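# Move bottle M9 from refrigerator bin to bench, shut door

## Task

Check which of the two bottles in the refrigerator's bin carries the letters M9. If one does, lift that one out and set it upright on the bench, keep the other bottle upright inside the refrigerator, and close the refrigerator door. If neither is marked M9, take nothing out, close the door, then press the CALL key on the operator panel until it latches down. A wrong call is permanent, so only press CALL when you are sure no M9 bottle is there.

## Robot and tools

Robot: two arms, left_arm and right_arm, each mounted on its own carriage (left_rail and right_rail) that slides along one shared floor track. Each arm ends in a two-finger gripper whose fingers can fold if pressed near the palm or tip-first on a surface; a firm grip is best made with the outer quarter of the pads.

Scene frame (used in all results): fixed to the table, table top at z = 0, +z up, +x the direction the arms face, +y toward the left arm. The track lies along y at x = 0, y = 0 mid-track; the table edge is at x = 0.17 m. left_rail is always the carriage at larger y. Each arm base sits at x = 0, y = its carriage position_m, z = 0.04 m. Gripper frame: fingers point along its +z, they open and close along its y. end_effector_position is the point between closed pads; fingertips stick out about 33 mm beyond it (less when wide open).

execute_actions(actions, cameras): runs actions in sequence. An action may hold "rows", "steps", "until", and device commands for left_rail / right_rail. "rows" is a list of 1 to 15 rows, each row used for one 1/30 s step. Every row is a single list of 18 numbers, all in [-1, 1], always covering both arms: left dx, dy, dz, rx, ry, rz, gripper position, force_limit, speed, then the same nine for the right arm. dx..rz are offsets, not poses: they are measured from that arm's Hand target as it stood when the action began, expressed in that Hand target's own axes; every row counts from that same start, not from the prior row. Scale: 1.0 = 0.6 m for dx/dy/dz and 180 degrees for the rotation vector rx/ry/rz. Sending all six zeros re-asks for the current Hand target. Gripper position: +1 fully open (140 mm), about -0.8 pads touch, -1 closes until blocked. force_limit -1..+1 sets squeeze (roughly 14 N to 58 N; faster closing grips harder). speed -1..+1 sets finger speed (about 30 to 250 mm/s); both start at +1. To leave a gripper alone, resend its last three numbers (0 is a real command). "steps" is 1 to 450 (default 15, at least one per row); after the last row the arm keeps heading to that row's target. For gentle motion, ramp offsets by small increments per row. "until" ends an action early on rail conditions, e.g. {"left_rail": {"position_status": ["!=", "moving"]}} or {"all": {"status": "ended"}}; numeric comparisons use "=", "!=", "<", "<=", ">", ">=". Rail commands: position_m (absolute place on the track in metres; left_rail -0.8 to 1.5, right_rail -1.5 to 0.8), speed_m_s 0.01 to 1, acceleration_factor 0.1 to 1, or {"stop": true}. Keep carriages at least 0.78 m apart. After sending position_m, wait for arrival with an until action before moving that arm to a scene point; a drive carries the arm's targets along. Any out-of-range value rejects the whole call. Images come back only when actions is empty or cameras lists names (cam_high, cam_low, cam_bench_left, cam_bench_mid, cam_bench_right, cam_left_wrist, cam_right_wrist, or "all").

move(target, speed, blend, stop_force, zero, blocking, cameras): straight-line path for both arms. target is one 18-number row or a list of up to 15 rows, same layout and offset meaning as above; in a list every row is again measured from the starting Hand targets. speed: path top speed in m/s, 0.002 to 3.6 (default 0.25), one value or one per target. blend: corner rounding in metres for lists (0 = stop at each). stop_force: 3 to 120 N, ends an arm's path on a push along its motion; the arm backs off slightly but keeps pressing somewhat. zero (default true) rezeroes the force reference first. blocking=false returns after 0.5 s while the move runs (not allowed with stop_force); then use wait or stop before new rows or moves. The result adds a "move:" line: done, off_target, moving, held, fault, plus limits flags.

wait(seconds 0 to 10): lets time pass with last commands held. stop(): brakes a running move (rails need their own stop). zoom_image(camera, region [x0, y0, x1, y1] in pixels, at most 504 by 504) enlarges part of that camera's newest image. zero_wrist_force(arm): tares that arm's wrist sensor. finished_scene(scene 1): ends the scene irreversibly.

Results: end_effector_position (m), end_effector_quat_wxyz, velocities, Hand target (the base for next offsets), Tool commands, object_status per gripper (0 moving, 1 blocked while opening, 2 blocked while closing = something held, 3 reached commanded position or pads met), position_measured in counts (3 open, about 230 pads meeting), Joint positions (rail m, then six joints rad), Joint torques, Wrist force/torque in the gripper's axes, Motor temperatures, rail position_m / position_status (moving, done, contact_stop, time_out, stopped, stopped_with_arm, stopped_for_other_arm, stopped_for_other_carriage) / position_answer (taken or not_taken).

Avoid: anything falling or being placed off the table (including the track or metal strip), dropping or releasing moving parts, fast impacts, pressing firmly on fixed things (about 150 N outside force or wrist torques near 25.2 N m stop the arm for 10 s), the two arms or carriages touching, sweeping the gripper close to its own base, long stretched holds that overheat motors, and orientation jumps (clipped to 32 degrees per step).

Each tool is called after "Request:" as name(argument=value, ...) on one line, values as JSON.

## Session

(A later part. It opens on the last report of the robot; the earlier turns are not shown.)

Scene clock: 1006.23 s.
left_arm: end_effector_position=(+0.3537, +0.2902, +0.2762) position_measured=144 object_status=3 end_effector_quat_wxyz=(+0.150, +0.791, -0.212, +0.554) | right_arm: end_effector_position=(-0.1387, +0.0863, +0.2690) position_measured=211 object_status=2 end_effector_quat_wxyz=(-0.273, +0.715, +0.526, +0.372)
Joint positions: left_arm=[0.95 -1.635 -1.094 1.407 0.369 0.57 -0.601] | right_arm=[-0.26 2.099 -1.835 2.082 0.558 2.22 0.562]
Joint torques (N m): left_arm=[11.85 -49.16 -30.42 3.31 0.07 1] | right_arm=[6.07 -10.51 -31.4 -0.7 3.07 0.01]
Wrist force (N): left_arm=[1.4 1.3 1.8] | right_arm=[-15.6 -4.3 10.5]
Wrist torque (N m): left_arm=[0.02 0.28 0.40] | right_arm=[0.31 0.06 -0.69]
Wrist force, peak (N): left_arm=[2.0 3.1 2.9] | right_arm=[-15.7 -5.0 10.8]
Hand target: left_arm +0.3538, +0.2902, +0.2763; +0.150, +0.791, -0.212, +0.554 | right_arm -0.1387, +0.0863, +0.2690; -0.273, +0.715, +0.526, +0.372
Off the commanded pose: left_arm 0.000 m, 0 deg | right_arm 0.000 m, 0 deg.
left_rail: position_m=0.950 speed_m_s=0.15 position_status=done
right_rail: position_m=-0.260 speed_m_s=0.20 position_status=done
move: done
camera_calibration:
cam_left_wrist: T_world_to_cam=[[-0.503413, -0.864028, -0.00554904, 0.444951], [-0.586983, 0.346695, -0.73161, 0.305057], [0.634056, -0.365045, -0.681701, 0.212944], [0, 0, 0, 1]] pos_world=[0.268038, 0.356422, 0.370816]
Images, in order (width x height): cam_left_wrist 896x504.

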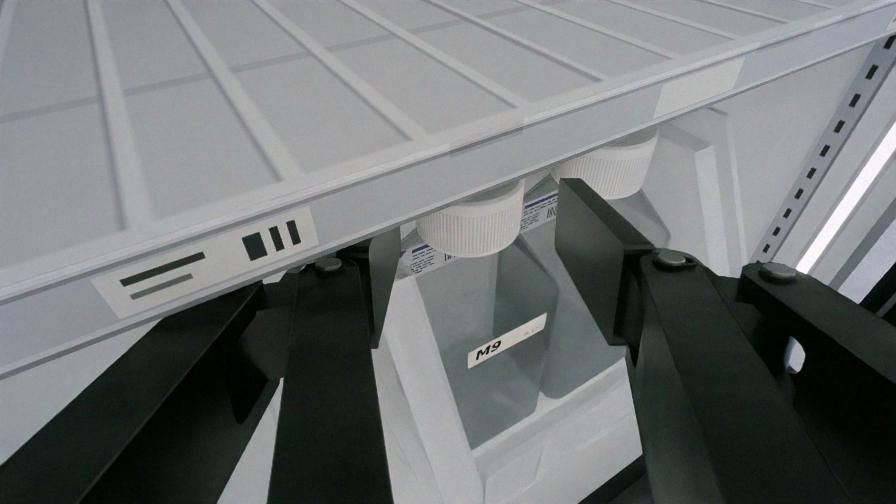

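Request:
move(target=[0,0,-0.2417,0,0,0,-0.125,0.2,-0.5,0,0,0,0,0,0,-1,0.2,-1], speed=0.12)

Request:
execute_actions(actions=[{"left_rail":{"position_m":1.25,"speed_m_s":0.25},"steps":150,"until":{"left_rail":{"position_status":["!=","moving"]}}}])

Request:
move(target=[[0.2507,0.0916,-0.0738,-0.1683,0.0863,-0.463,-0.125,0.2,-0.5,0,0,0,0,0,0,-1,0.2,-1],[0.3227,-0.1653,-0.1475,-0.3366,0.1725,-0.926,-0.125,0.2,-0.5,0,0,0,0,0,0,-1,0.2,-1]], speed=0.25, blend=[0.02,0])

Scene clock: 1084.50 s.
left_arm: end_effector_position=(+0.2359, +0.3586, +0.3256) position_measured=144 object_status=3 end_effector_quat_wxyz=(+0.150, +0.791, -0.212, +0.554) | right_arm: end_effector_position=(-0.1387, +0.0863, +0.2690) position_measured=211 object_status=2 end_effector_quat_wxyz=(-0.273, +0.715, +0.526, +0.372)
Joint positions: left_arm=[0.95 -1.914 -1.23 1.559 0.775 0.391 -1.074] | right_arm=[-0.26 2.099 -1.835 2.082 0.558 2.22 0.562]
Joint torques (N m): left_arm=[-7.99 -21.58 -30.24 4.48 -3.91 -1.29] | right_arm=[6.06 -11.48 -31 -0.52 6.75 -0.19]
Wrist force (N): left_arm=[1.5 1.3 1.7] | right_arm=[-15.5 -4.2 10.5]
Wrist torque (N m): left_arm=[0.08 0.19 0.42] | right_arm=[0.34 0.04 -0.69]
Wrist force, peak (N): left_arm=[1.3 1.1 2.9] | right_arm=[-15.7 -4.5 10.7]
Hand target: left_arm +0.2359, +0.3586, +0.3256; +0.150, +0.791, -0.212, +0.554 | right_arm -0.1387, +0.0863, +0.2690; -0.273, +0.715, +0.526, +0.372
Off the commanded pose: left_arm 0.000 m, 0 deg | right_arm 0.000 m, 0 deg.
left_rail: position_m=0.950 speed_m_s=0.15 position_status=done
right_rail: position_m=-0.260 speed_m_s=0.20 position_status=done
move: done

Scene clock: 1086.40 s.
left_arm: end_effector_position=(+0.2359, +0.6586, +0.3256) position_measured=144 object_status=3 end_effector_quat_wxyz=(+0.150, +0.791, -0.212, +0.554) | right_arm: end_effector_position=(-0.1387, +0.0863, +0.2690) position_measured=211 object_status=2 end_effector_quat_wxyz=(-0.273, +0.715, +0.526, +0.372)
Joint positions: left_arm=[1.25 -1.914 -1.23 1.558 0.776 0.391 -1.074] | right_arm=[-0.26 2.099 -1.835 2.082 0.558 2.22 0.562]
Joint torques (N m): left_arm=[-2.92 -25.28 -21.1 2.83 -1.61 -1.24] | right_arm=[5.82 -9.93 -30.92 -0.6 6.79 -0.04]
Wrist force (N): left_arm=[1.5 1.2 1.7] | right_arm=[-15.3 -4.3 10.5]
Wrist torque (N m): left_arm=[0.05 0.18 0.42] | right_arm=[0.30 0.00 -0.68]
Wrist force, peak (N): left_arm=[1.7 2.1 2.1] | right_arm=[-15.6 -4.5 10.7]
Hand target: left_arm +0.2359, +0.6586, +0.3256; +0.150, +0.791, -0.212, +0.554 | right_arm -0.1387, +0.0863, +0.2690; -0.273, +0.715, +0.526, +0.372
Tool commands: left_gripper/position=-0.125 left_gripper/force_limit=+0.2 left_gripper/speed=-0.5 right_gripper/position=-1.0 right_gripper/force_limit=+0.2 right_gripper/speed=-1.0
Off the commanded pose: left_arm 0.000 m, 0 deg | right_arm 0.000 m, 0 deg.
left_rail: position_m=1.250 speed_m_s=0.25 position_status=done
right_rail: position_m=-0.260 speed_m_s=0.20 position_status=done

Scene clock: 1093.40 s.
left_arm: end_effector_position=(+0.2708, +0.7534, +0.5376) position_measured=144 object_status=3 end_effector_quat_wxyz=(+0.816, +0.050, +0.571, -0.074) | right_arm: end_effector_position=(-0.1387, +0.0863, +0.2690) position_measured=211 object_status=2 end_effector_quat_wxyz=(-0.273, +0.715, +0.526, +0.372)
Joint positions: left_arm=[1.25 -1.913 -1.521 2.169 -2.641 0.385 -1.123] | right_arm=[-0.26 2.099 -1.835 2.082 0.558 2.22 0.562]
Joint torques (N m): left_arm=[-7.5 -10.52 -30.33 -4.66 3.35 0.84] | right_arm=[5.47 -10.88 -30.86 -0.56 6.66 -0.03]
Wrist force (N): left_arm=[0.0 -1.7 -0.8] | right_arm=[-15.1 -4.4 10.3]
Wrist torque (N m): left_arm=[-0.78 0.02 -0.36] | right_arm=[0.30 -0.04 -0.69]
Wrist force, peak (N): left_arm=[1.2 1.5 1.9] | right_arm=[-15.5 -4.4 10.8]
Hand target: left_arm +0.2708, +0.7535, +0.5376; +0.816, +0.050, +0.571, -0.074 | right_arm -0.1387, +0.0863, +0.2690; -0.273, +0.715, +0.526, +0.372
Off the commanded pose: left_arm 0.000 m, 0 deg | right_arm 0.000 m, 0 deg.
left_rail: position_m=1.250 speed_m_s=0.25 position_status=done
right_rail: position_m=-0.260 speed_m_s=0.20 position_status=done
move: done

Request:
move(target=[0.3227,-0.1653,-0.1475,0.1124,0.2194,0,-0.125,0.2,-0.5,0,0,0,0,0,0,-1,0.2,-1], speed=0.1, cameras=["cam_left_wrist"])

Scene clock: 1103.37 s.
left_arm: end_effector_position=(+0.2364, +0.6582, +0.3258) position_measured=144 object_status=3 end_effector_quat_wxyz=(+0.555, +0.212, +0.790, -0.150) | right_arm: end_effector_position=(-0.1387, +0.0863, +0.2690) position_measured=211 object_status=2 end_effector_quat_wxyz=(-0.273, +0.715, +0.526, +0.372)
Joint positions: left_arm=[1.25 -1.913 -1.509 2.169 -2.7 -0.39 -1.072] | right_arm=[-0.26 2.099 -1.835 2.082 0.558 2.22 0.562]
Joint torques (N m): left_arm=[9.94 -12.05 -16.15 -5.2 0.17 1.13] | right_arm=[5.47 -12.25 -30.97 -0.68 6.6 -0.31]
Wrist force (N): left_arm=[-0.6 -1.4 -0.4] | right_arm=[-15.2 -4.4 10.5]
Wrist torque (N m): left_arm=[-0.49 -0.07 -0.37] | right_arm=[0.30 -0.02 -0.69]
Wrist force, peak (N): left_arm=[0.1 -2.0 -0.7] | right_arm=[-15.6 -4.5 10.7]
Hand target: left_arm +0.2364, +0.6583, +0.3257; +0.555, +0.212, +0.790, -0.150 | right_arm -0.1387, +0.0863, +0.2690; -0.273, +0.715, +0.526, +0.372
Off the commanded pose: left_arm 0.000 m, 0 deg | right_arm 0.000 m, 0 deg.
left_rail: position_m=1.250 speed_m_s=0.25 position_status=done
right_rail: position_m=-0.260 speed_m_s=0.20 position_status=done
move: done
camera_calibration:
cam_left_wrist: T_world_to_cam=[[0.503722, 0.863855, 0.00438355, -0.67448], [-0.0511625, 0.0247671, 0.998383, -0.333577], [0.86235, -0.503131, 0.0566727, 0.251919], [0, 0, 0, 1]] pos_world=[0.105441, 0.717663, 0.321717]
Images, in order (width x height): cam_left_wrist 896x504.

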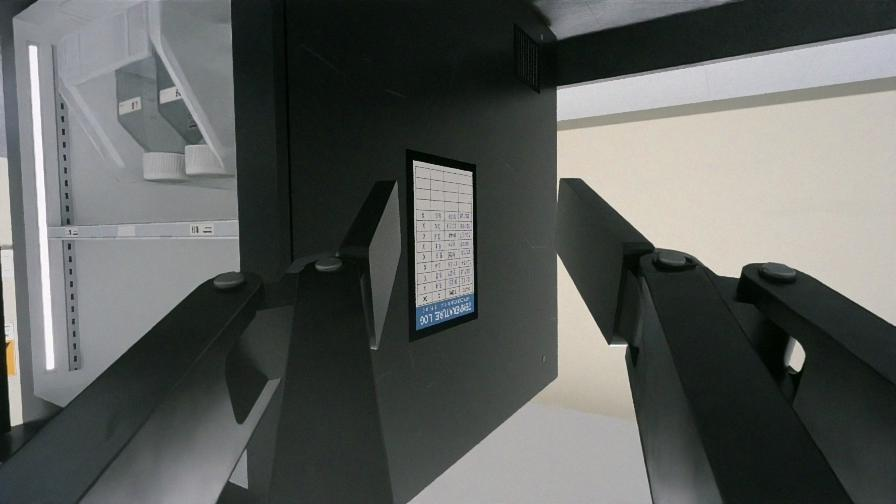

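Request:
move(target=[-0.0175,-0.1205,0.0482,-0.1189,0.0164,-0.0468,-0.1,0.2,-0.5,0,0,0,0,0,0,-1,0.2,-1], speed=0.12)

Request:
execute_actions(actions=[{"left_rail":{"position_m":0.95,"speed_m_s":0.2},"steps":150,"until":{"left_rail":{"position_status":["!=","moving"]}}}], cameras=["cam_left_wrist"])

Request:
zoom_image(camera="cam_left_wrist", region=[280, 0, 680, 300])

Scene clock: 1116.23 s.
left_arm: end_effector_position=(+0.2268, +0.5803, +0.3259) position_measured=141 object_status=3 end_effector_quat_wxyz=(+0.552, +0.051, +0.832, -0.036) | right_arm: end_effector_position=(-0.1387, +0.0863, +0.2690) position_measured=211 object_status=2 end_effector_quat_wxyz=(-0.273, +0.715, +0.526, +0.372)
Joint positions: left_arm=[1.25 -1.872 -1.198 1.49 -1.469 -0.435 -2.004] | right_arm=[-0.26 2.099 -1.835 2.082 0.558 2.22 0.562]
Joint torques (N m): left_arm=[10.14 -28.21 -33.44 -0.36 0.18 -1.2] | right_arm=[4.57 -11.52 -30.92 -0.26 6.52 -0.41]
Wrist force (N): left_arm=[-0.5 -1.6 -0.4] | right_arm=[-15.4 -4.4 10.4]
Wrist torque (N m): left_arm=[-0.51 -0.10 -0.29] | right_arm=[0.29 0.04 -0.69]
Wrist force, peak (N): left_arm=[-0.7 -2.2 -0.5] | right_arm=[-15.8 -4.4 10.4]
Hand target: left_arm +0.2268, +0.5803, +0.3259; +0.552, +0.051, +0.832, -0.035 | right_arm -0.1387, +0.0863, +0.2690; -0.273, +0.715, +0.526, +0.372
Off the commanded pose: left_arm 0.000 m, 0 deg | right_arm 0.000 m, 0 deg.
left_rail: position_m=1.250 speed_m_s=0.25 position_status=done
right_rail: position_m=-0.260 speed_m_s=0.20 position_status=done
move: done

Scene clock: 1118.33 s.
left_arm: end_effector_position=(+0.2268, +0.2803, +0.3259) position_measured=141 object_status=3 end_effector_quat_wxyz=(+0.552, +0.051, +0.832, -0.035) | right_arm: end_effector_position=(-0.1387, +0.0863, +0.2690) position_measured=211 object_status=2 end_effector_quat_wxyz=(-0.273, +0.715, +0.526, +0.372)
Joint positions: left_arm=[0.95 -1.872 -1.198 1.49 -1.469 -0.435 -2.004] | right_arm=[-0.26 2.099 -1.835 2.082 0.558 2.22 0.562]
Joint torques (N m): left_arm=[3.12 -37.99 -28.36 -0.28 2.79 -1.25] | right_arm=[5 -11.36 -30.25 -0.34 6.6 -0.62]
Wrist force (N): left_arm=[-0.6 -1.6 -0.5] | right_arm=[-15.3 -4.4 10.4]
Wrist torque (N m): left_arm=[-0.51 -0.08 -0.29] | right_arm=[0.30 0.02 -0.68]
Wrist force, peak (N): left_arm=[-0.7 -2.5 -0.6] | right_arm=[-15.6 -4.4 10.6]
Hand target: left_arm +0.2268, +0.2803, +0.3259; +0.552, +0.051, +0.832, -0.035 | right_arm -0.1387, +0.0863, +0.2690; -0.273, +0.715, +0.526, +0.372
Tool commands: left_gripper/position=-0.1 left_gripper/force_limit=+0.2 left_gripper/speed=-0.5 right_gripper/position=-1.0 right_gripper/force_limit=+0.2 right_gripper/speed=-1.0
Off the commanded pose: left_arm 0.000 m, 0 deg | right_arm 0.000 m, 0 deg.
left_rail: position_m=0.950 speed_m_s=0.20 position_status=done
right_rail: position_m=-0.260 speed_m_s=0.20 position_status=done
camera_calibration:
cam_left_wrist: T_world_to_cam=[[0.126593, 0.991949, 0.00349487, -0.2932], [-0.00369793, -0.00305126, 0.999989, -0.328346], [0.991948, -0.126605, 0.00328189, -0.0475087], [0, 0, 0, 1]] pos_world=[0.0830292, 0.283823, 0.329523]
Images, in order (width x height): cam_left_wrist 896x504.

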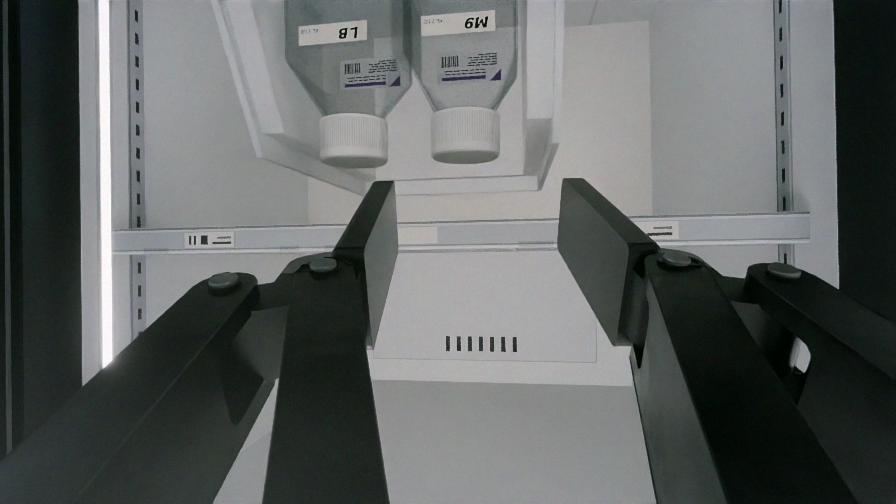

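Scaled by 1.260 from the camera's 896x504 image, which has a finer 1280x720 frame.

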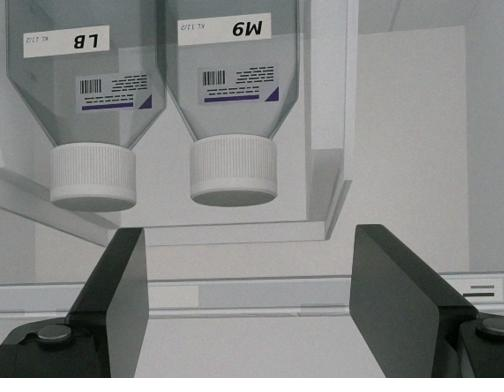

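Request:
move(target=[-0.0036,0.0055,0.2,0,0,0,-0.1,0.2,-0.5,0,0,0,0,0,0,-1,0.2,-1], speed=0.08, stop_force=6, cameras=["cam_left_wrist"])

Request:
zoom_image(camera="cam_left_wrist", region=[300, 0, 660, 300])

Scene clock: 1164.50 s.
left_arm: end_effector_position=(+0.3377, +0.2697, +0.2812) position_measured=141 object_status=3 end_effector_quat_wxyz=(+0.552, +0.051, +0.832, -0.035) | right_arm: end_effector_position=(-0.1387, +0.0863, +0.2690) position_measured=211 object_status=2 end_effector_quat_wxyz=(-0.273, +0.715, +0.526, +0.372)
Joint positions: left_arm=[0.95 -1.696 -1.118 1.601 -2.054 -0.4 -1.575] | right_arm=[-0.26 2.099 -1.835 2.082 0.558 2.22 0.562]
Joint torques (N m): left_arm=[9.63 -30.03 -15.78 -5.08 0.34 1.13] | right_arm=[4.37 -12.77 -30.69 -0.04 6.61 -0.75]
Wrist force (N): left_arm=[-0.9 -1.5 -0.9] | right_arm=[-15.6 -4.4 10.5]
Wrist torque (N m): left_arm=[-0.47 0.00 -0.31] | right_arm=[0.29 0.05 -0.69]
Wrist force, peak (N): left_arm=[-0.2 -1.7 -1.3] | right_arm=[-15.7 -4.6 10.5]
Hand target: left_arm +0.3377, +0.2697, +0.2812; +0.552, +0.051, +0.832, -0.035 | right_arm -0.1387, +0.0863, +0.2690; -0.273, +0.715, +0.526, +0.372
Off the commanded pose: left_arm 0.000 m, 0 deg | right_arm 0.000 m, 0 deg.
left_rail: position_m=0.950 speed_m_s=0.20 position_status=done
right_rail: position_m=-0.260 speed_m_s=0.20 position_status=done
move: done
camera_calibration:
cam_left_wrist: T_world_to_cam=[[0.126593, 0.991949, 0.00349487, -0.296581], [-0.00369793, -0.00305126, 0.999989, -0.283268], [0.991948, -0.126605, 0.00328189, -0.15881], [0, 0, 0, 1]] pos_world=[0.194029, 0.273223, 0.284823]
Images, in order (width x height): cam_left_wrist 896x504.

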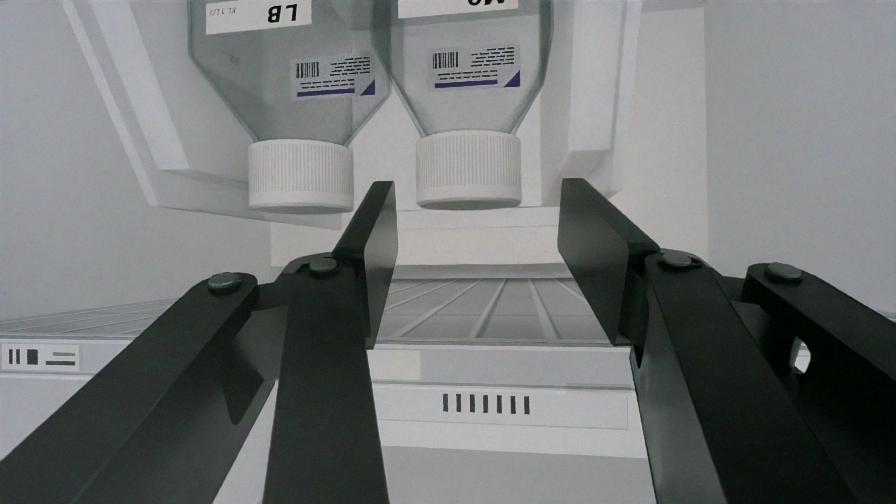

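Scaled by 1.400 from the camera's 896x504 image, which has a finer 1280x720 frame.

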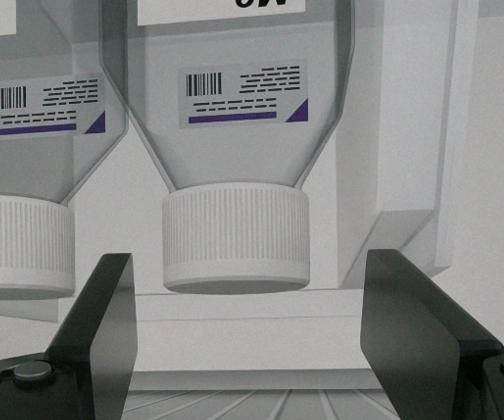

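Request:
move(target=[0.0045,-0.0008,0.0875,0,0,0,-0.1,0.2,-0.5,0,0,0,0,0,0,-1,0.2,-1], speed=0.04, stop_force=6, cameras=["cam_left_wrist"])

Request:
zoom_image(camera="cam_left_wrist", region=[300, 60, 660, 360])

Scene clock: 1180.97 s.
left_arm: end_effector_position=(+0.3846, +0.2633, +0.2583) position_measured=141 object_status=3 end_effector_quat_wxyz=(+0.552, +0.051, +0.832, -0.035) | right_arm: end_effector_position=(-0.1387, +0.0863, +0.2690) position_measured=211 object_status=2 end_effector_quat_wxyz=(-0.273, +0.715, +0.526, +0.372)
Joint positions: left_arm=[0.95 -1.622 -1.043 1.601 -2.301 -0.406 -1.386] | right_arm=[-0.26 2.099 -1.835 2.082 0.558 2.22 0.562]
Joint torques (N m): left_arm=[10.11 -32.13 -17.13 -5.24 0.27 1.04] | right_arm=[3.73 -13.36 -29.37 0.09 6.52 -0.71]
Wrist force (N): left_arm=[-0.3 -1.5 -0.4] | right_arm=[-15.1 -4.4 10.2]
Wrist torque (N m): left_arm=[-0.50 -0.14 -0.35] | right_arm=[0.30 -0.03 -0.69]
Wrist force, peak (N): left_arm=[-0.8 -1.6 -1.0] | right_arm=[-15.6 -4.4 10.7]
Hand target: left_arm +0.3846, +0.2633, +0.2583; +0.552, +0.051, +0.832, -0.035 | right_arm -0.1387, +0.0863, +0.2690; -0.273, +0.715, +0.526, +0.372
Off the commanded pose: left_arm 0.000 m, 0 deg | right_arm 0.000 m, 0 deg.
left_rail: position_m=0.950 speed_m_s=0.20 position_status=done
right_rail: position_m=-0.260 speed_m_s=0.20 position_status=done
move: done
camera_calibration:
cam_left_wrist: T_world_to_cam=[[0.126593, 0.991949, 0.00349487, -0.296077], [-0.00369793, -0.00305126, 0.999989, -0.260215], [0.991948, -0.126605, 0.00328189, -0.205969], [0, 0, 0, 1]] pos_world=[0.240829, 0.266823, 0.261923]
Images, in order (width x height): cam_left_wrist 896x504.

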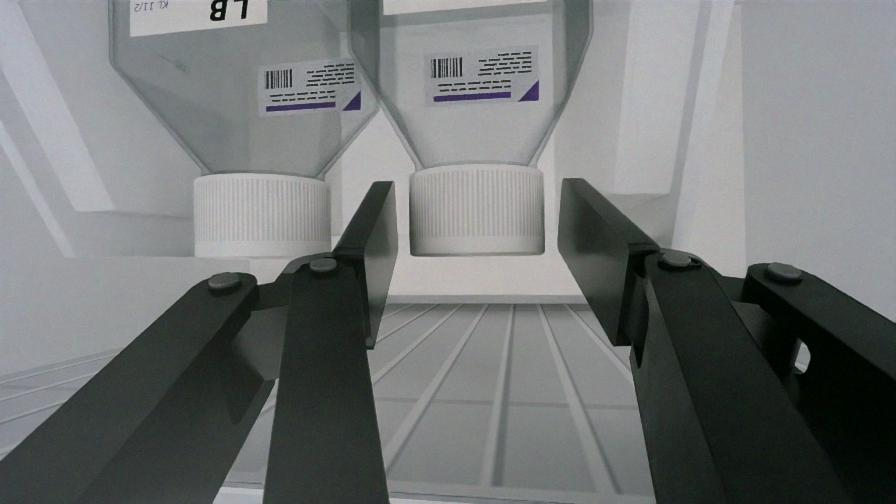

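Scaled by 1.400 from the camera's 896x504 image, which has a finer 1280x720 frame.

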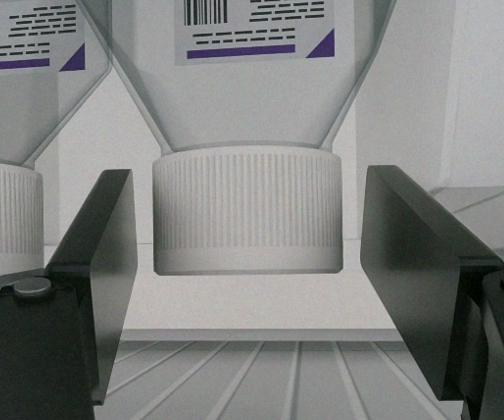

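Request:
execute_actions(actions=[{"rows":[[0,-0.001,0,0,0,0,-1,0.6,-1,0,0,0,0,0,0,-1,0.2,-1]],"steps":75}], cameras=["cam_left_wrist"])

Request:
zoom_image(camera="cam_left_wrist", region=[300, 60, 660, 360])

Scene clock: 1189.40 s.
left_arm: end_effector_position=(+0.3845, +0.2627, +0.2583) position_measured=162 object_status=2 end_effector_quat_wxyz=(+0.552, +0.051, +0.832, -0.035) | right_arm: end_effector_position=(-0.1387, +0.0863, +0.2690) position_measured=211 object_status=2 end_effector_quat_wxyz=(-0.273, +0.715, +0.526, +0.372)
Joint positions: left_arm=[0.95 -1.622 -1.042 1.599 -2.3 -0.406 -1.387] | right_arm=[-0.26 2.099 -1.835 2.082 0.558 2.22 0.562]
Joint torques (N m): left_arm=[-5.62 -31.42 -23.45 -0.67 2.64 -0.77] | right_arm=[2.6 -13.04 -30.39 0.17 6.68 -0.64]
Wrist force (N): left_arm=[-3.5 -2.1 -3.5] | right_arm=[-16.0 -4.1 10.9]
Wrist torque (N m): left_arm=[-0.48 -0.10 -0.34] | right_arm=[0.30 0.02 -0.69]
Wrist force, peak (N): left_arm=[-4.1 -2.0 -3.8] | right_arm=[-16.1 -4.1 10.9]
Hand target: left_arm +0.3845, +0.2627, +0.2583; +0.552, +0.051, +0.832, -0.035 | right_arm -0.1387, +0.0863, +0.2690; -0.273, +0.715, +0.526, +0.372
Off the commanded pose: left_arm 0.000 m, 0 deg | right_arm 0.000 m, 0 deg.
left_rail: position_m=0.950 speed_m_s=0.20 position_status=done
right_rail: position_m=-0.260 speed_m_s=0.20 position_status=done
camera_calibration:
cam_left_wrist: T_world_to_cam=[[0.126593, 0.991949, 0.00349487, -0.295581], [-0.00369793, -0.00305126, 0.999989, -0.260216], [0.991948, -0.126605, 0.00328189, -0.206032], [0, 0, 0, 1]] pos_world=[0.240829, 0.266323, 0.261923]
Images, in order (width x height): cam_left_wrist 896x504.

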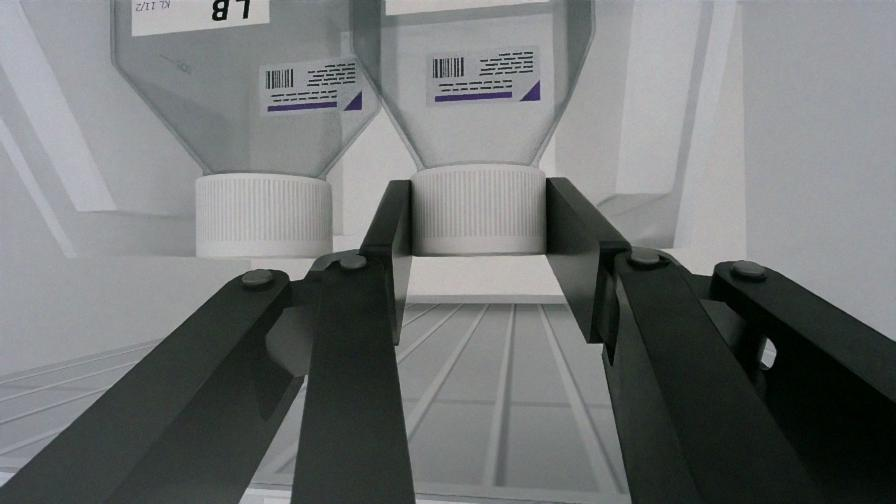

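Scaled by 1.400 from the camera's 896x504 image, which has a finer 1280x720 frame.

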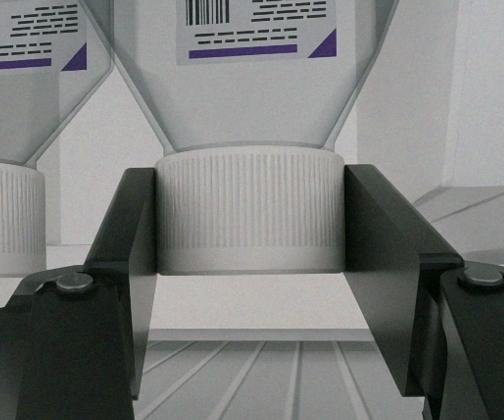

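Request:
zero_wrist_force(arm="left_arm")

Request:
move(target=[-0.0123,0,-0.0052,0,0,0,-1,0.6,-1,0,0,0,0,0,0,-1,0.2,-1], speed=0.03, cameras=["cam_left_wrist"])

Wrist force sensor zeroed.

Scene clock: 1195.33 s.
left_arm: end_effector_position=(+0.3845, +0.2627, +0.2663) position_measured=162 object_status=2 end_effector_quat_wxyz=(+0.552, +0.051, +0.832, -0.035) | right_arm: end_effector_position=(-0.1387, +0.0863, +0.2690) position_measured=211 object_status=2 end_effector_quat_wxyz=(-0.273, +0.715, +0.526, +0.372)
Joint positions: left_arm=[0.95 -1.622 -1.052 1.591 -2.283 -0.406 -1.386] | right_arm=[-0.26 2.099 -1.835 2.082 0.558 2.22 0.562]
Joint torques (N m): left_arm=[-5.07 -55.43 -34.71 -1.59 2.04 -0.58] | right_arm=[3.68 -12.97 -29.46 -0.05 6.63 -0.57]
Wrist force (N, zeroed by zero_wrist_force on left_arm): left_arm=[7.1 0.7 4.5] | right_arm=[-14.5 -4.4 9.9]
Wrist torque (N m, zeroed by zero_wrist_force on left_arm): left_arm=[-0.02 -0.05 0.00] | right_arm=[0.34 -0.02 -0.68]
Wrist force, peak (N, zeroed by zero_wrist_force on left_arm): left_arm=[7.8 0.6 4.6] | right_arm=[-16.2 -4.2 11.2]
Hand target: left_arm +0.3845, +0.2627, +0.2663; +0.552, +0.051, +0.832, -0.035 | right_arm -0.1387, +0.0863, +0.2690; -0.273, +0.715, +0.526, +0.372
Off the commanded pose: left_arm 0.000 m, 0 deg | right_arm 0.000 m, 0 deg.
left_rail: position_m=0.950 speed_m_s=0.20 position_status=done
right_rail: position_m=-0.260 speed_m_s=0.20 position_status=done
move: done
camera_calibration:
cam_left_wrist: T_world_to_cam=[[0.126692, 0.991936, 0.00360632, -0.295659], [-0.00371253, -0.00316142, 0.999988, -0.268083], [0.991935, -0.126704, 0.00328207, -0.206028], [0, 0, 0, 1]] pos_world=[0.240829, 0.266323, 0.269822]
Images, in order (width x height): cam_left_wrist 896x504.

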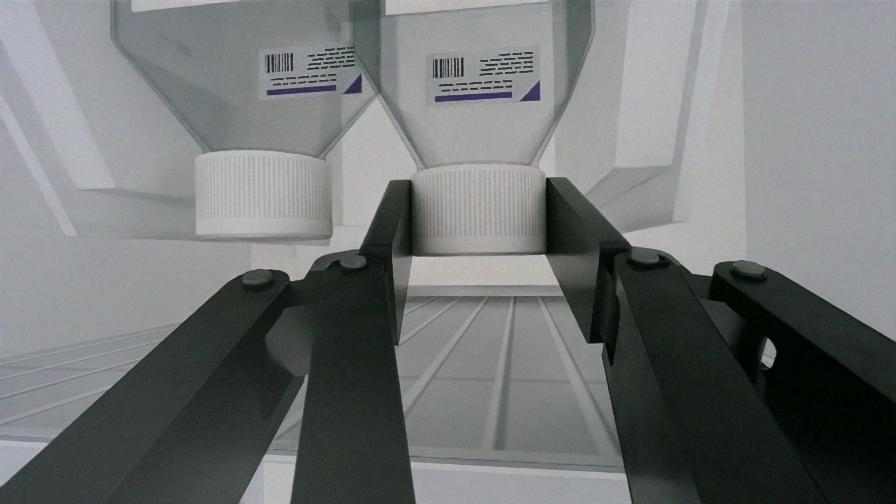

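Request:
execute_actions(actions=[{"rows":[[0,0,0,0,0,0,-0.98,1,-1,0,0,0,0,0,0,-1,0.2,-1]],"steps":40}])

Request:
move(target=[[0.005,-0.0027,-0.032,0.0072,-0.055,0.0114,-0.98,1,-1,0,0,0,0,0,0,-1,0.2,-1],[0.0155,-0.0065,-0.062,0.0042,-0.11,0.0186,-0.98,1,-1,0,0,0,0,0,0,-1,0.2,-1]], speed=0.05, blend=[0.004,0], cameras=["cam_left_wrist"])

Scene clock: 1234.07 s.
left_arm: end_effector_position=(+0.3845, +0.2627, +0.2663) position_measured=163 object_status=2 end_effector_quat_wxyz=(+0.552, +0.051, +0.832, -0.035) | right_arm: end_effector_position=(-0.1387, +0.0863, +0.2690) position_measured=211 object_status=2 end_effector_quat_wxyz=(-0.273, +0.715, +0.526, +0.372)
Joint positions: left_arm=[0.95 -1.622 -1.052 1.591 -2.283 -0.406 -1.387] | right_arm=[-0.26 2.099 -1.835 2.082 0.558 2.22 0.562]
Joint torques (N m): left_arm=[-6.9 -54.8 -34.68 -1.53 1.38 -0.9] | right_arm=[3.7 -13.88 -28.82 0.04 6.51 -0.78]
Wrist force (N, zeroed by zero_wrist_force on left_arm): left_arm=[7.1 0.5 4.3] | right_arm=[-14.5 -4.7 9.9]
Wrist torque (N m, zeroed by zero_wrist_force on left_arm): left_arm=[-0.06 -0.05 -0.01] | right_arm=[0.27 -0.01 -0.68]
Wrist force, peak (N, zeroed by zero_wrist_force on left_arm): left_arm=[7.3 0.5 4.5] | right_arm=[-15.0 -4.6 10.0]
Hand target: left_arm +0.3845, +0.2627, +0.2663; +0.552, +0.051, +0.832, -0.035 | right_arm -0.1387, +0.0863, +0.2690; -0.273, +0.715, +0.526, +0.372
Off the commanded pose: left_arm 0.000 m, 0 deg | right_arm 0.000 m, 0 deg.
left_rail: position_m=0.950 speed_m_s=0.20 position_status=done
right_rail: position_m=-0.260 speed_m_s=0.20 position_status=done

Scene clock: 1238.27 s.
left_arm: end_effector_position=(+0.3466, +0.2635, +0.2722) position_measured=163 object_status=2 end_effector_quat_wxyz=(+0.687, +0.072, +0.722, -0.034) | right_arm: end_effector_position=(-0.1387, +0.0863, +0.2690) position_measured=211 object_status=2 end_effector_quat_wxyz=(-0.273, +0.715, +0.526, +0.372)
Joint positions: left_arm=[0.95 -1.719 -0.97 1.718 -2.345 -0.054 -1.494] | right_arm=[-0.26 2.099 -1.835 2.082 0.558 2.22 0.562]
Joint torques (N m): left_arm=[-8.14 -55.2 -31.46 -1.39 4.95 -1.36] | right_arm=[2.42 -14.18 -28.15 0.24 6.57 -0.55]
Wrist force (N, zeroed by zero_wrist_force on left_arm): left_arm=[7.3 0.4 2.5] | right_arm=[-14.5 -4.4 10.1]
Wrist torque (N m, zeroed by zero_wrist_force on left_arm): left_arm=[-0.13 0.21 0.06] | right_arm=[0.33 -0.01 -0.69]
Wrist force, peak (N, zeroed by zero_wrist_force on left_arm): left_arm=[8.0 0.5 4.0] | right_arm=[-14.7 -4.7 10.2]
Hand target: left_arm +0.3465, +0.2635, +0.2723; +0.687, +0.071, +0.723, -0.033 | right_arm -0.1387, +0.0863, +0.2690; -0.273, +0.715, +0.526, +0.372
Off the commanded pose: left_arm 0.000 m, 0 deg | right_arm 0.000 m, 0 deg.
left_rail: position_m=0.950 speed_m_s=0.20 position_status=done
right_rail: position_m=-0.260 speed_m_s=0.20 position_status=done
move: done
camera_calibration:
cam_left_wrist: T_world_to_cam=[[0.152191, 0.986657, 0.0578407, -0.313921], [-0.345618, -0.00169893, 0.938374, -0.139329], [0.925951, -0.162803, 0.340748, -0.227776], [0, 0, 0, 1]] pos_world=[0.21053, 0.272413, 0.226515]
Images, in order (width x height): cam_left_wrist 896x504.

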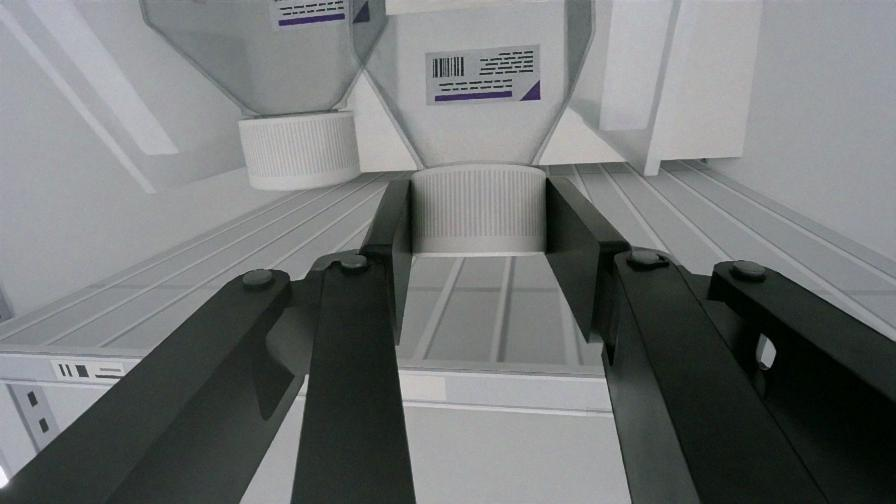

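Request:
move(target=[[0.016,-0.0077,-0.0462,-0.0051,-0.0823,0.012,-0.98,1,-1,0,0,0,0,0,0,-1,0.2,-1],[0.0348,-0.0143,-0.0837,-0.0085,-0.1372,0.02,-0.98,1,-1,0,0,0,0,0,0,-1,0.2,-1]], speed=0.05, blend=[0.003,0], cameras=["cam_left_wrist","cam_bench_left"])

Scene clock: 1252.20 s.
left_arm: end_effector_position=(+0.2946, +0.2636, +0.2537) position_measured=163 object_status=2 end_effector_quat_wxyz=(+0.827, +0.076, +0.557, -0.017) | right_arm: end_effector_position=(-0.1387, +0.0863, +0.2690) position_measured=211 object_status=2 end_effector_quat_wxyz=(-0.273, +0.715, +0.526, +0.372)
Joint positions: left_arm=[0.95 -1.766 -0.676 1.721 -2.715 0.379 -1.348] | right_arm=[-0.26 2.099 -1.835 2.082 0.558 2.22 0.562]
Joint torques (N m): left_arm=[-7.28 -38.23 -24.3 -5.39 5.01 -1.22] | right_arm=[2.01 -14.85 -28.48 -0.12 6.55 -0.48]
Wrist force (N, zeroed by zero_wrist_force on left_arm): left_arm=[7.6 0.0 1.4] | right_arm=[-14.5 -4.7 9.7]
Wrist torque (N m, zeroed by zero_wrist_force on left_arm): left_arm=[-0.36 0.37 0.00] | right_arm=[0.27 -0.01 -0.69]
Wrist force, peak (N, zeroed by zero_wrist_force on left_arm): left_arm=[7.9 0.8 2.5] | right_arm=[-14.7 -4.6 10.1]
Hand target: left_arm +0.2946, +0.2636, +0.2537; +0.827, +0.076, +0.557, -0.017 | right_arm -0.1387, +0.0863, +0.2690; -0.273, +0.715, +0.526, +0.372
Off the commanded pose: left_arm 0.000 m, 0 deg | right_arm 0.000 m, 0 deg.
left_rail: position_m=0.950 speed_m_s=0.20 position_status=done
right_rail: position_m=-0.260 speed_m_s=0.20 position_status=done
move: done
camera_calibration:
cam_left_wrist: T_world_to_cam=[[0.109837, 0.987321, 0.114601, -0.307029], [-0.709705, -0.00281976, 0.704494, 0.0269765], [0.695884, -0.158712, 0.700397, -0.197905], [0, 0, 0, 1]] pos_world=[0.190587, 0.271802, 0.154793]
Images, in order (width x height): cam_bench_left 896x504, cam_left_wrist 896x504.

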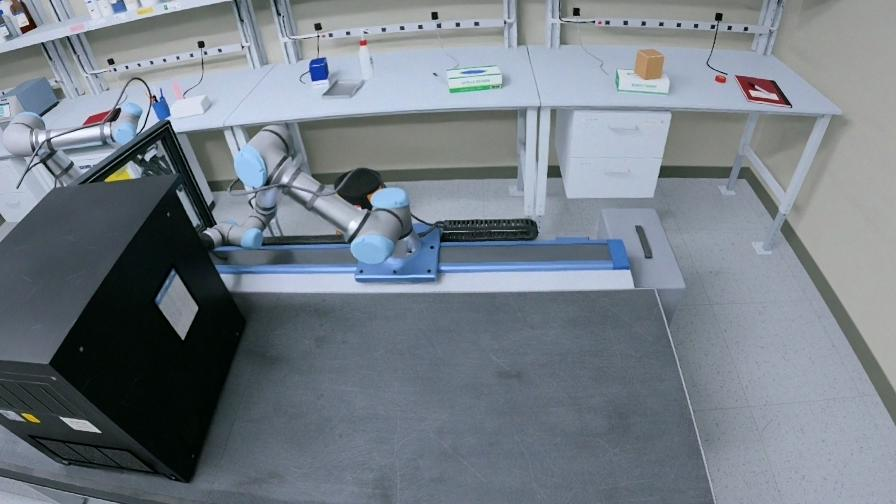

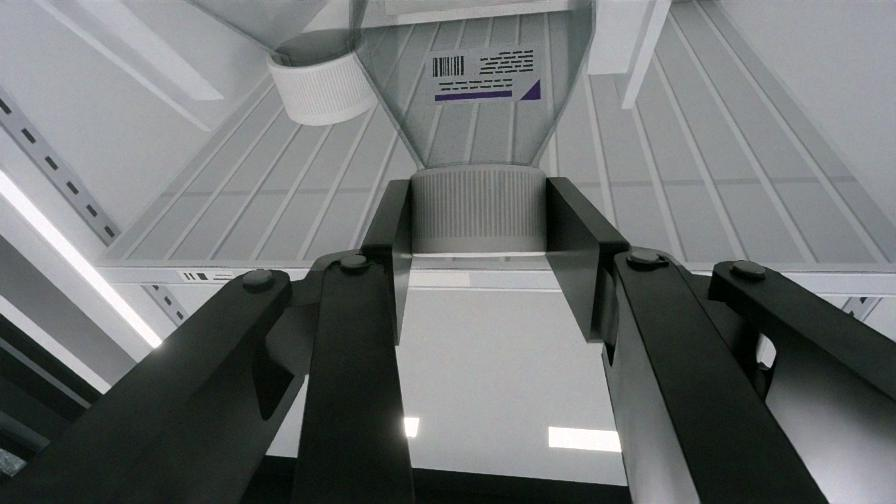

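Request:
move(target=[[-0.0921,-0.0004,-0.0389,0,0,0,-0.98,1,-1,0,0,0,0,0,0,-1,0.2,-1],[-0.2149,-0.001,-0.0908,0,0,0,-0.98,1,-1,0,0,0,0,0,0,-1,0.2,-1]], speed=0.05, blend=[0.005,0], stop_force=6, cameras=["cam_left_wrist"])

Scene clock: 1271.50 s.
left_arm: end_effector_position=(+0.1956, +0.2635, +0.3527) position_measured=163 object_status=2 end_effector_quat_wxyz=(+0.827, +0.076, +0.557, -0.017) | right_arm: end_effector_position=(-0.1387, +0.0863, +0.2690) position_measured=211 object_status=2 end_effector_quat_wxyz=(-0.273, +0.715, +0.526, +0.372)
Joint positions: left_arm=[0.95 -1.918 -0.784 1.686 -2.919 0.421 -0.972] | right_arm=[-0.26 2.099 -1.835 2.082 0.558 2.22 0.562]
Joint torques (N m): left_arm=[-8.27 -58.09 -27.34 -4.37 4.59 1.2] | right_arm=[1.98 -14.53 -28.2 -0.18 6.55 -0.58]
Wrist force (N, zeroed by zero_wrist_force on left_arm): left_arm=[7.6 0.4 1.3] | right_arm=[-14.6 -4.3 10.1]
Wrist torque (N m, zeroed by zero_wrist_force on left_arm): left_arm=[-0.21 0.34 -0.03] | right_arm=[0.35 0.00 -0.69]
Wrist force, peak (N, zeroed by zero_wrist_force on left_arm): left_arm=[8.7 0.0 1.3] | right_arm=[-14.8 -4.6 10.1]
Hand target: left_arm +0.1956, +0.2635, +0.3527; +0.827, +0.076, +0.557, -0.017 | right_arm -0.1387, +0.0863, +0.2690; -0.273, +0.715, +0.526, +0.372
Off the commanded pose: left_arm 0.000 m, 0 deg | right_arm 0.000 m, 0 deg.
left_rail: position_m=0.950 speed_m_s=0.20 position_status=done
right_rail: position_m=-0.260 speed_m_s=0.20 position_status=done
move: done
camera_calibration:
cam_left_wrist: T_world_to_cam=[[0.109805, 0.987321, 0.114633, -0.307395], [-0.709808, -0.00284178, 0.704389, -0.112917], [0.695784, -0.158712, 0.700496, -0.198313], [0, 0, 0, 1]] pos_world=[0.0915876, 0.271702, 0.253693]
Images, in order (width x height): cam_left_wrist 896x504.

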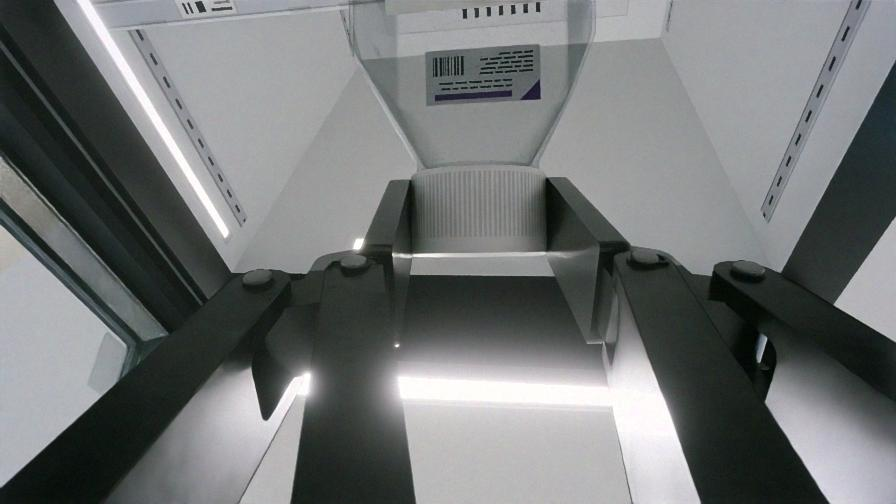

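Request:
move(target=[-0.1536,-0.0007,-0.0649,0,0,0,-0.98,1,-1,0,0,0,0,0,0,-1,0.2,-1], speed=0.1, stop_force=8)

Request:
execute_actions(actions=[{"left_rail":{"position_m":1.3,"speed_m_s":0.2,"acceleration_factor":0.3},"steps":180,"until":{"left_rail":{"position_status":["!=","moving"]}}}], cameras=["cam_left_wrist","cam_bench_left","cam_high"])

Scene clock: 1283.57 s.
left_arm: end_effector_position=(+0.1248, +0.2634, +0.4234) position_measured=163 object_status=2 end_effector_quat_wxyz=(+0.827, +0.076, +0.557, -0.017) | right_arm: end_effector_position=(-0.1387, +0.0863, +0.2690) position_measured=211 object_status=2 end_effector_quat_wxyz=(-0.273, +0.715, +0.526, +0.372)
Joint positions: left_arm=[0.95 -2.019 -0.843 1.601 -2.959 0.473 -0.769] | right_arm=[-0.26 2.099 -1.835 2.082 0.558 2.22 0.562]
Joint torques (N m): left_arm=[-7.6 -58.21 -29 -3.54 4.11 1.24] | right_arm=[1.35 -13.96 -27.45 0.03 6.48 -0.63]
Wrist force (N, zeroed by zero_wrist_force on left_arm): left_arm=[7.2 0.5 1.5] | right_arm=[-14.5 -4.7 9.9]
Wrist torque (N m, zeroed by zero_wrist_force on left_arm): left_arm=[-0.26 0.45 -0.03] | right_arm=[0.27 0.00 -0.69]
Wrist force, peak (N, zeroed by zero_wrist_force on left_arm): left_arm=[8.9 0.2 1.7] | right_arm=[-14.7 -4.7 10.2]
Hand target: left_arm +0.1248, +0.2634, +0.4234; +0.827, +0.076, +0.557, -0.017 | right_arm -0.1387, +0.0863, +0.2690; -0.273, +0.715, +0.526, +0.372
Off the commanded pose: left_arm 0.000 m, 0 deg | right_arm 0.000 m, 0 deg.
left_rail: position_m=0.950 speed_m_s=0.20 position_status=done
right_rail: position_m=-0.260 speed_m_s=0.20 position_status=done
move: done

Scene clock: 1286.13 s.
left_arm: end_effector_position=(+0.1248, +0.6134, +0.4234) position_measured=163 object_status=2 end_effector_quat_wxyz=(+0.827, +0.076, +0.557, -0.017) | right_arm: end_effector_position=(-0.1387, +0.0863, +0.2690) position_measured=211 object_status=2 end_effector_quat_wxyz=(-0.273, +0.715, +0.526, +0.372)
Joint positions: left_arm=[1.3 -2.019 -0.843 1.601 -2.959 0.473 -0.769] | right_arm=[-0.26 2.099 -1.835 2.082 0.558 2.22 0.562]
Joint torques (N m): left_arm=[-4.19 -56.34 -16.77 -2.06 3.2 0.81] | right_arm=[0.6 -15.03 -27.3 0.1 6.57 -0.59]
Wrist force (N, zeroed by zero_wrist_force on left_arm): left_arm=[7.6 0.3 1.5] | right_arm=[-14.5 -4.5 9.9]
Wrist torque (N m, zeroed by zero_wrist_force on left_arm): left_arm=[-0.30 0.38 -0.03] | right_arm=[0.32 -0.01 -0.69]
Wrist force, peak (N, zeroed by zero_wrist_force on left_arm): left_arm=[7.7 1.2 1.3] | right_arm=[-14.8 -4.5 10.1]
Hand target: left_arm +0.1248, +0.6134, +0.4234; +0.827, +0.076, +0.557, -0.017 | right_arm -0.1387, +0.0863, +0.2690; -0.273, +0.715, +0.526, +0.372
Tool commands: left_gripper/position=-0.98 left_gripper/force_limit=+1.0 left_gripper/speed=-1.0 right_gripper/position=-1.0 right_gripper/force_limit=+0.2 right_gripper/speed=-1.0
Off the commanded pose: left_arm 0.000 m, 0 deg | right_arm 0.000 m, 0 deg.
left_rail: position_m=1.300 speed_m_s=0.20 position_status=done
right_rail: position_m=-0.260 speed_m_s=0.20 position_status=done
camera_calibration:
cam_left_wrist: T_world_to_cam=[[0.109805, 0.987321, 0.114633, -0.653189], [-0.709808, -0.00284178, 0.704389, -0.211977], [0.695784, -0.158712, 0.700496, -0.143044], [0, 0, 0, 1]] pos_world=[0.0207876, 0.621602, 0.324393]
Images, in order (width x height): cam_high 896x504, cam_bench_left 896x504, cam_left_wrist 896x504.

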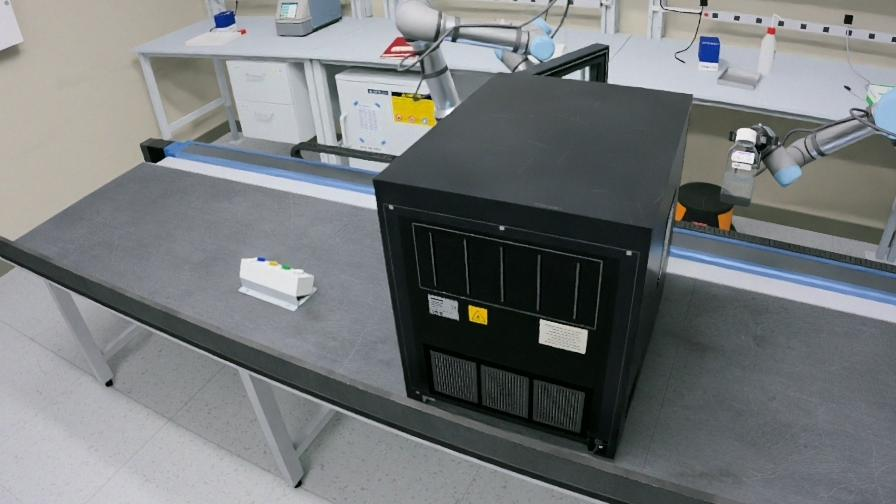

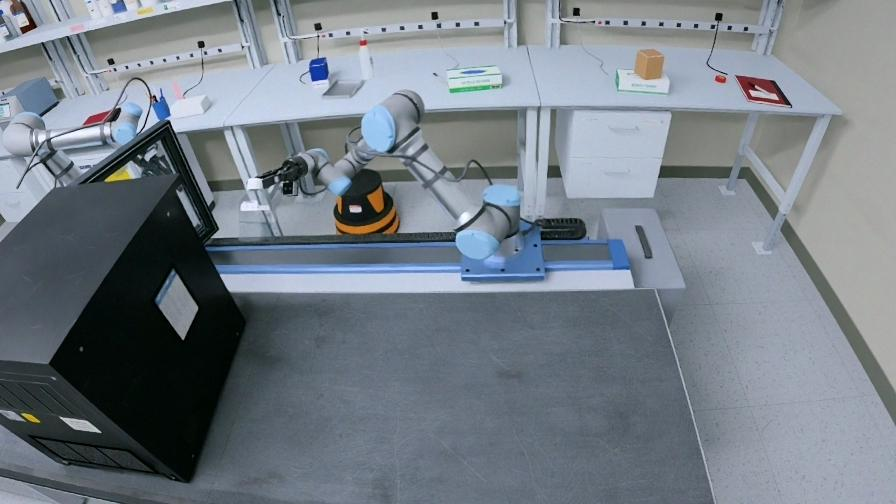

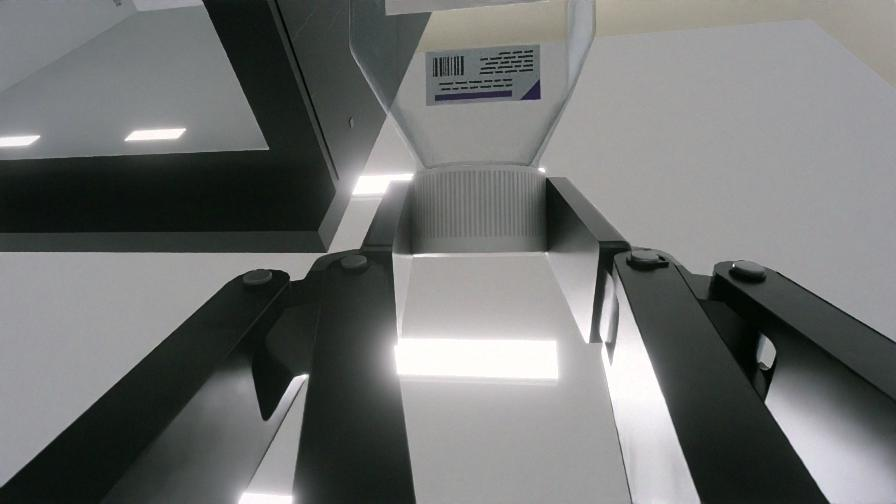

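Request:
move(target=[[0.0222,0.2932,0.0913,0.3131,-0.0362,-0.1247,-0.98,1,-1,0,0,0,0,0,0,-1,0.2,-1],[0.4482,0.2812,0.3035,0.3594,0.2036,-0.0286,-0.98,1,-1,0,0,0,0,0,0,-1,0.2,-1]], speed=0.14, blend=[0.02,0], cameras=["cam_left_wrist","cam_bench_left","cam_high"])

Scene clock: 1310.27 s.
left_arm: end_effector_position=(+0.4130, +0.7692, +0.2603) position_measured=163 object_status=2 end_effector_quat_wxyz=(+0.452, +0.477, +0.684, -0.318) | right_arm: end_effector_position=(-0.1387, +0.0863, +0.2690) position_measured=211 object_status=2 end_effector_quat_wxyz=(-0.273, +0.715, +0.526, +0.372)
Joint positions: left_arm=[1.3 -1.024 -1.419 1.81 0.017 1.753 -3.068] | right_arm=[-0.26 2.099 -1.835 2.082 0.558 2.22 0.562]
Joint torques (N m): left_arm=[10.39 -19.66 -34.83 0.19 1.69 1] | right_arm=[-0.18 -15.09 -27.43 -0.17 6.54 -0.66]
Wrist force (N, zeroed by zero_wrist_force on left_arm): left_arm=[7.2 0.7 4.4] | right_arm=[-14.6 -4.5 9.7]
Wrist torque (N m, zeroed by zero_wrist_force on left_arm): left_arm=[-0.06 -0.04 0.01] | right_arm=[0.31 0.00 -0.68]
Wrist force, peak (N, zeroed by zero_wrist_force on left_arm): left_arm=[7.4 1.5 4.6] | right_arm=[-14.8 -4.7 10.0]
Hand target: left_arm +0.4130, +0.7692, +0.2603; +0.452, +0.477, +0.684, -0.318 | right_arm -0.1387, +0.0863, +0.2690; -0.273, +0.715, +0.526, +0.372
Off the commanded pose: left_arm 0.000 m, 0 deg | right_arm 0.000 m, 0 deg.
left_rail: position_m=1.300 speed_m_s=0.20 position_status=done
right_rail: position_m=-0.260 speed_m_s=0.20 position_status=done
move: done
camera_calibration:
cam_left_wrist: T_world_to_cam=[[0.940395, 0.340071, 0.0030306, -0.636085], [-0.00362578, 0.00111472, 0.999993, -0.263755], [0.340065, -0.940399, 0.0022813, 0.725355], [0, 0, 0, 1]] pos_world=[0.350547, 0.898731, 0.264026]
Images, in order (width x height): cam_high 896x504, cam_bench_left 896x504, cam_left_wrist 896x504.

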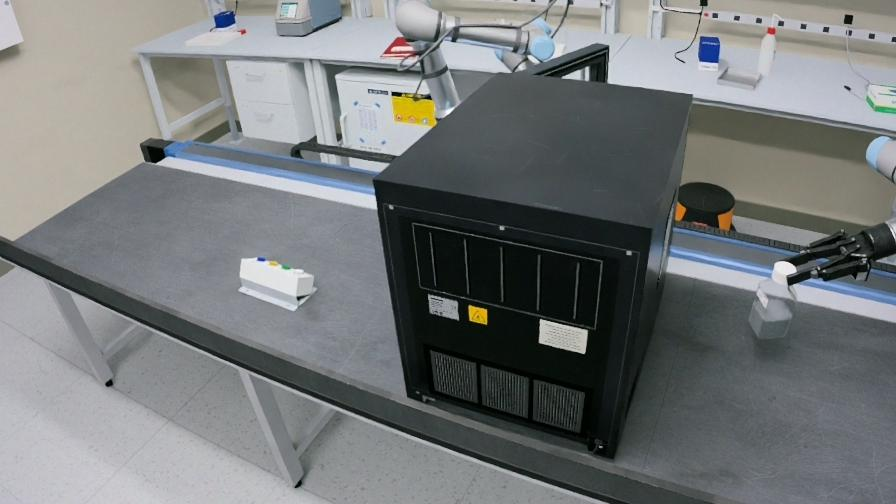

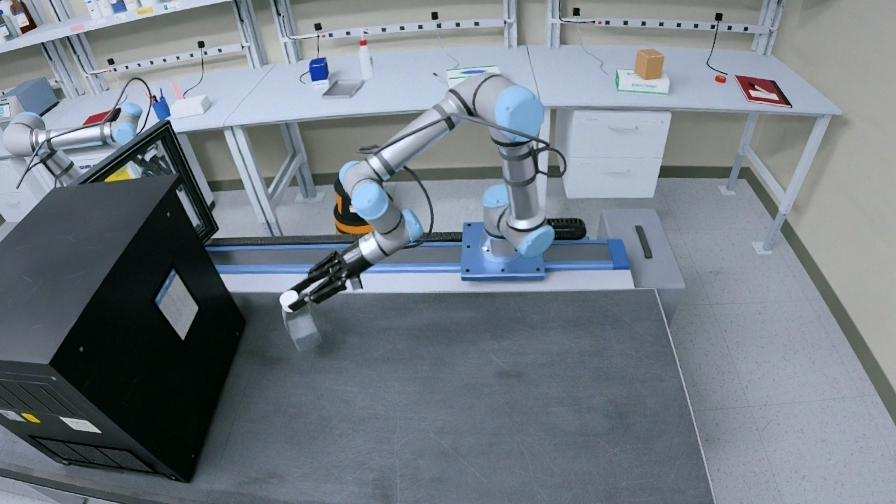

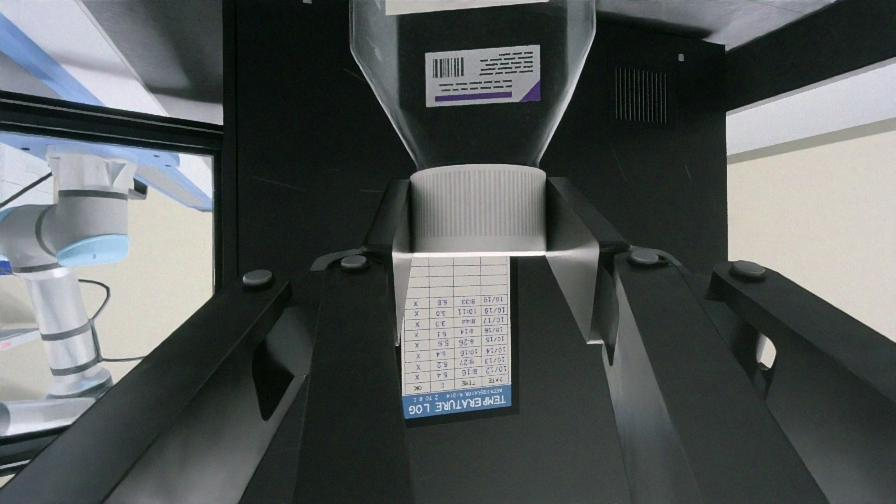

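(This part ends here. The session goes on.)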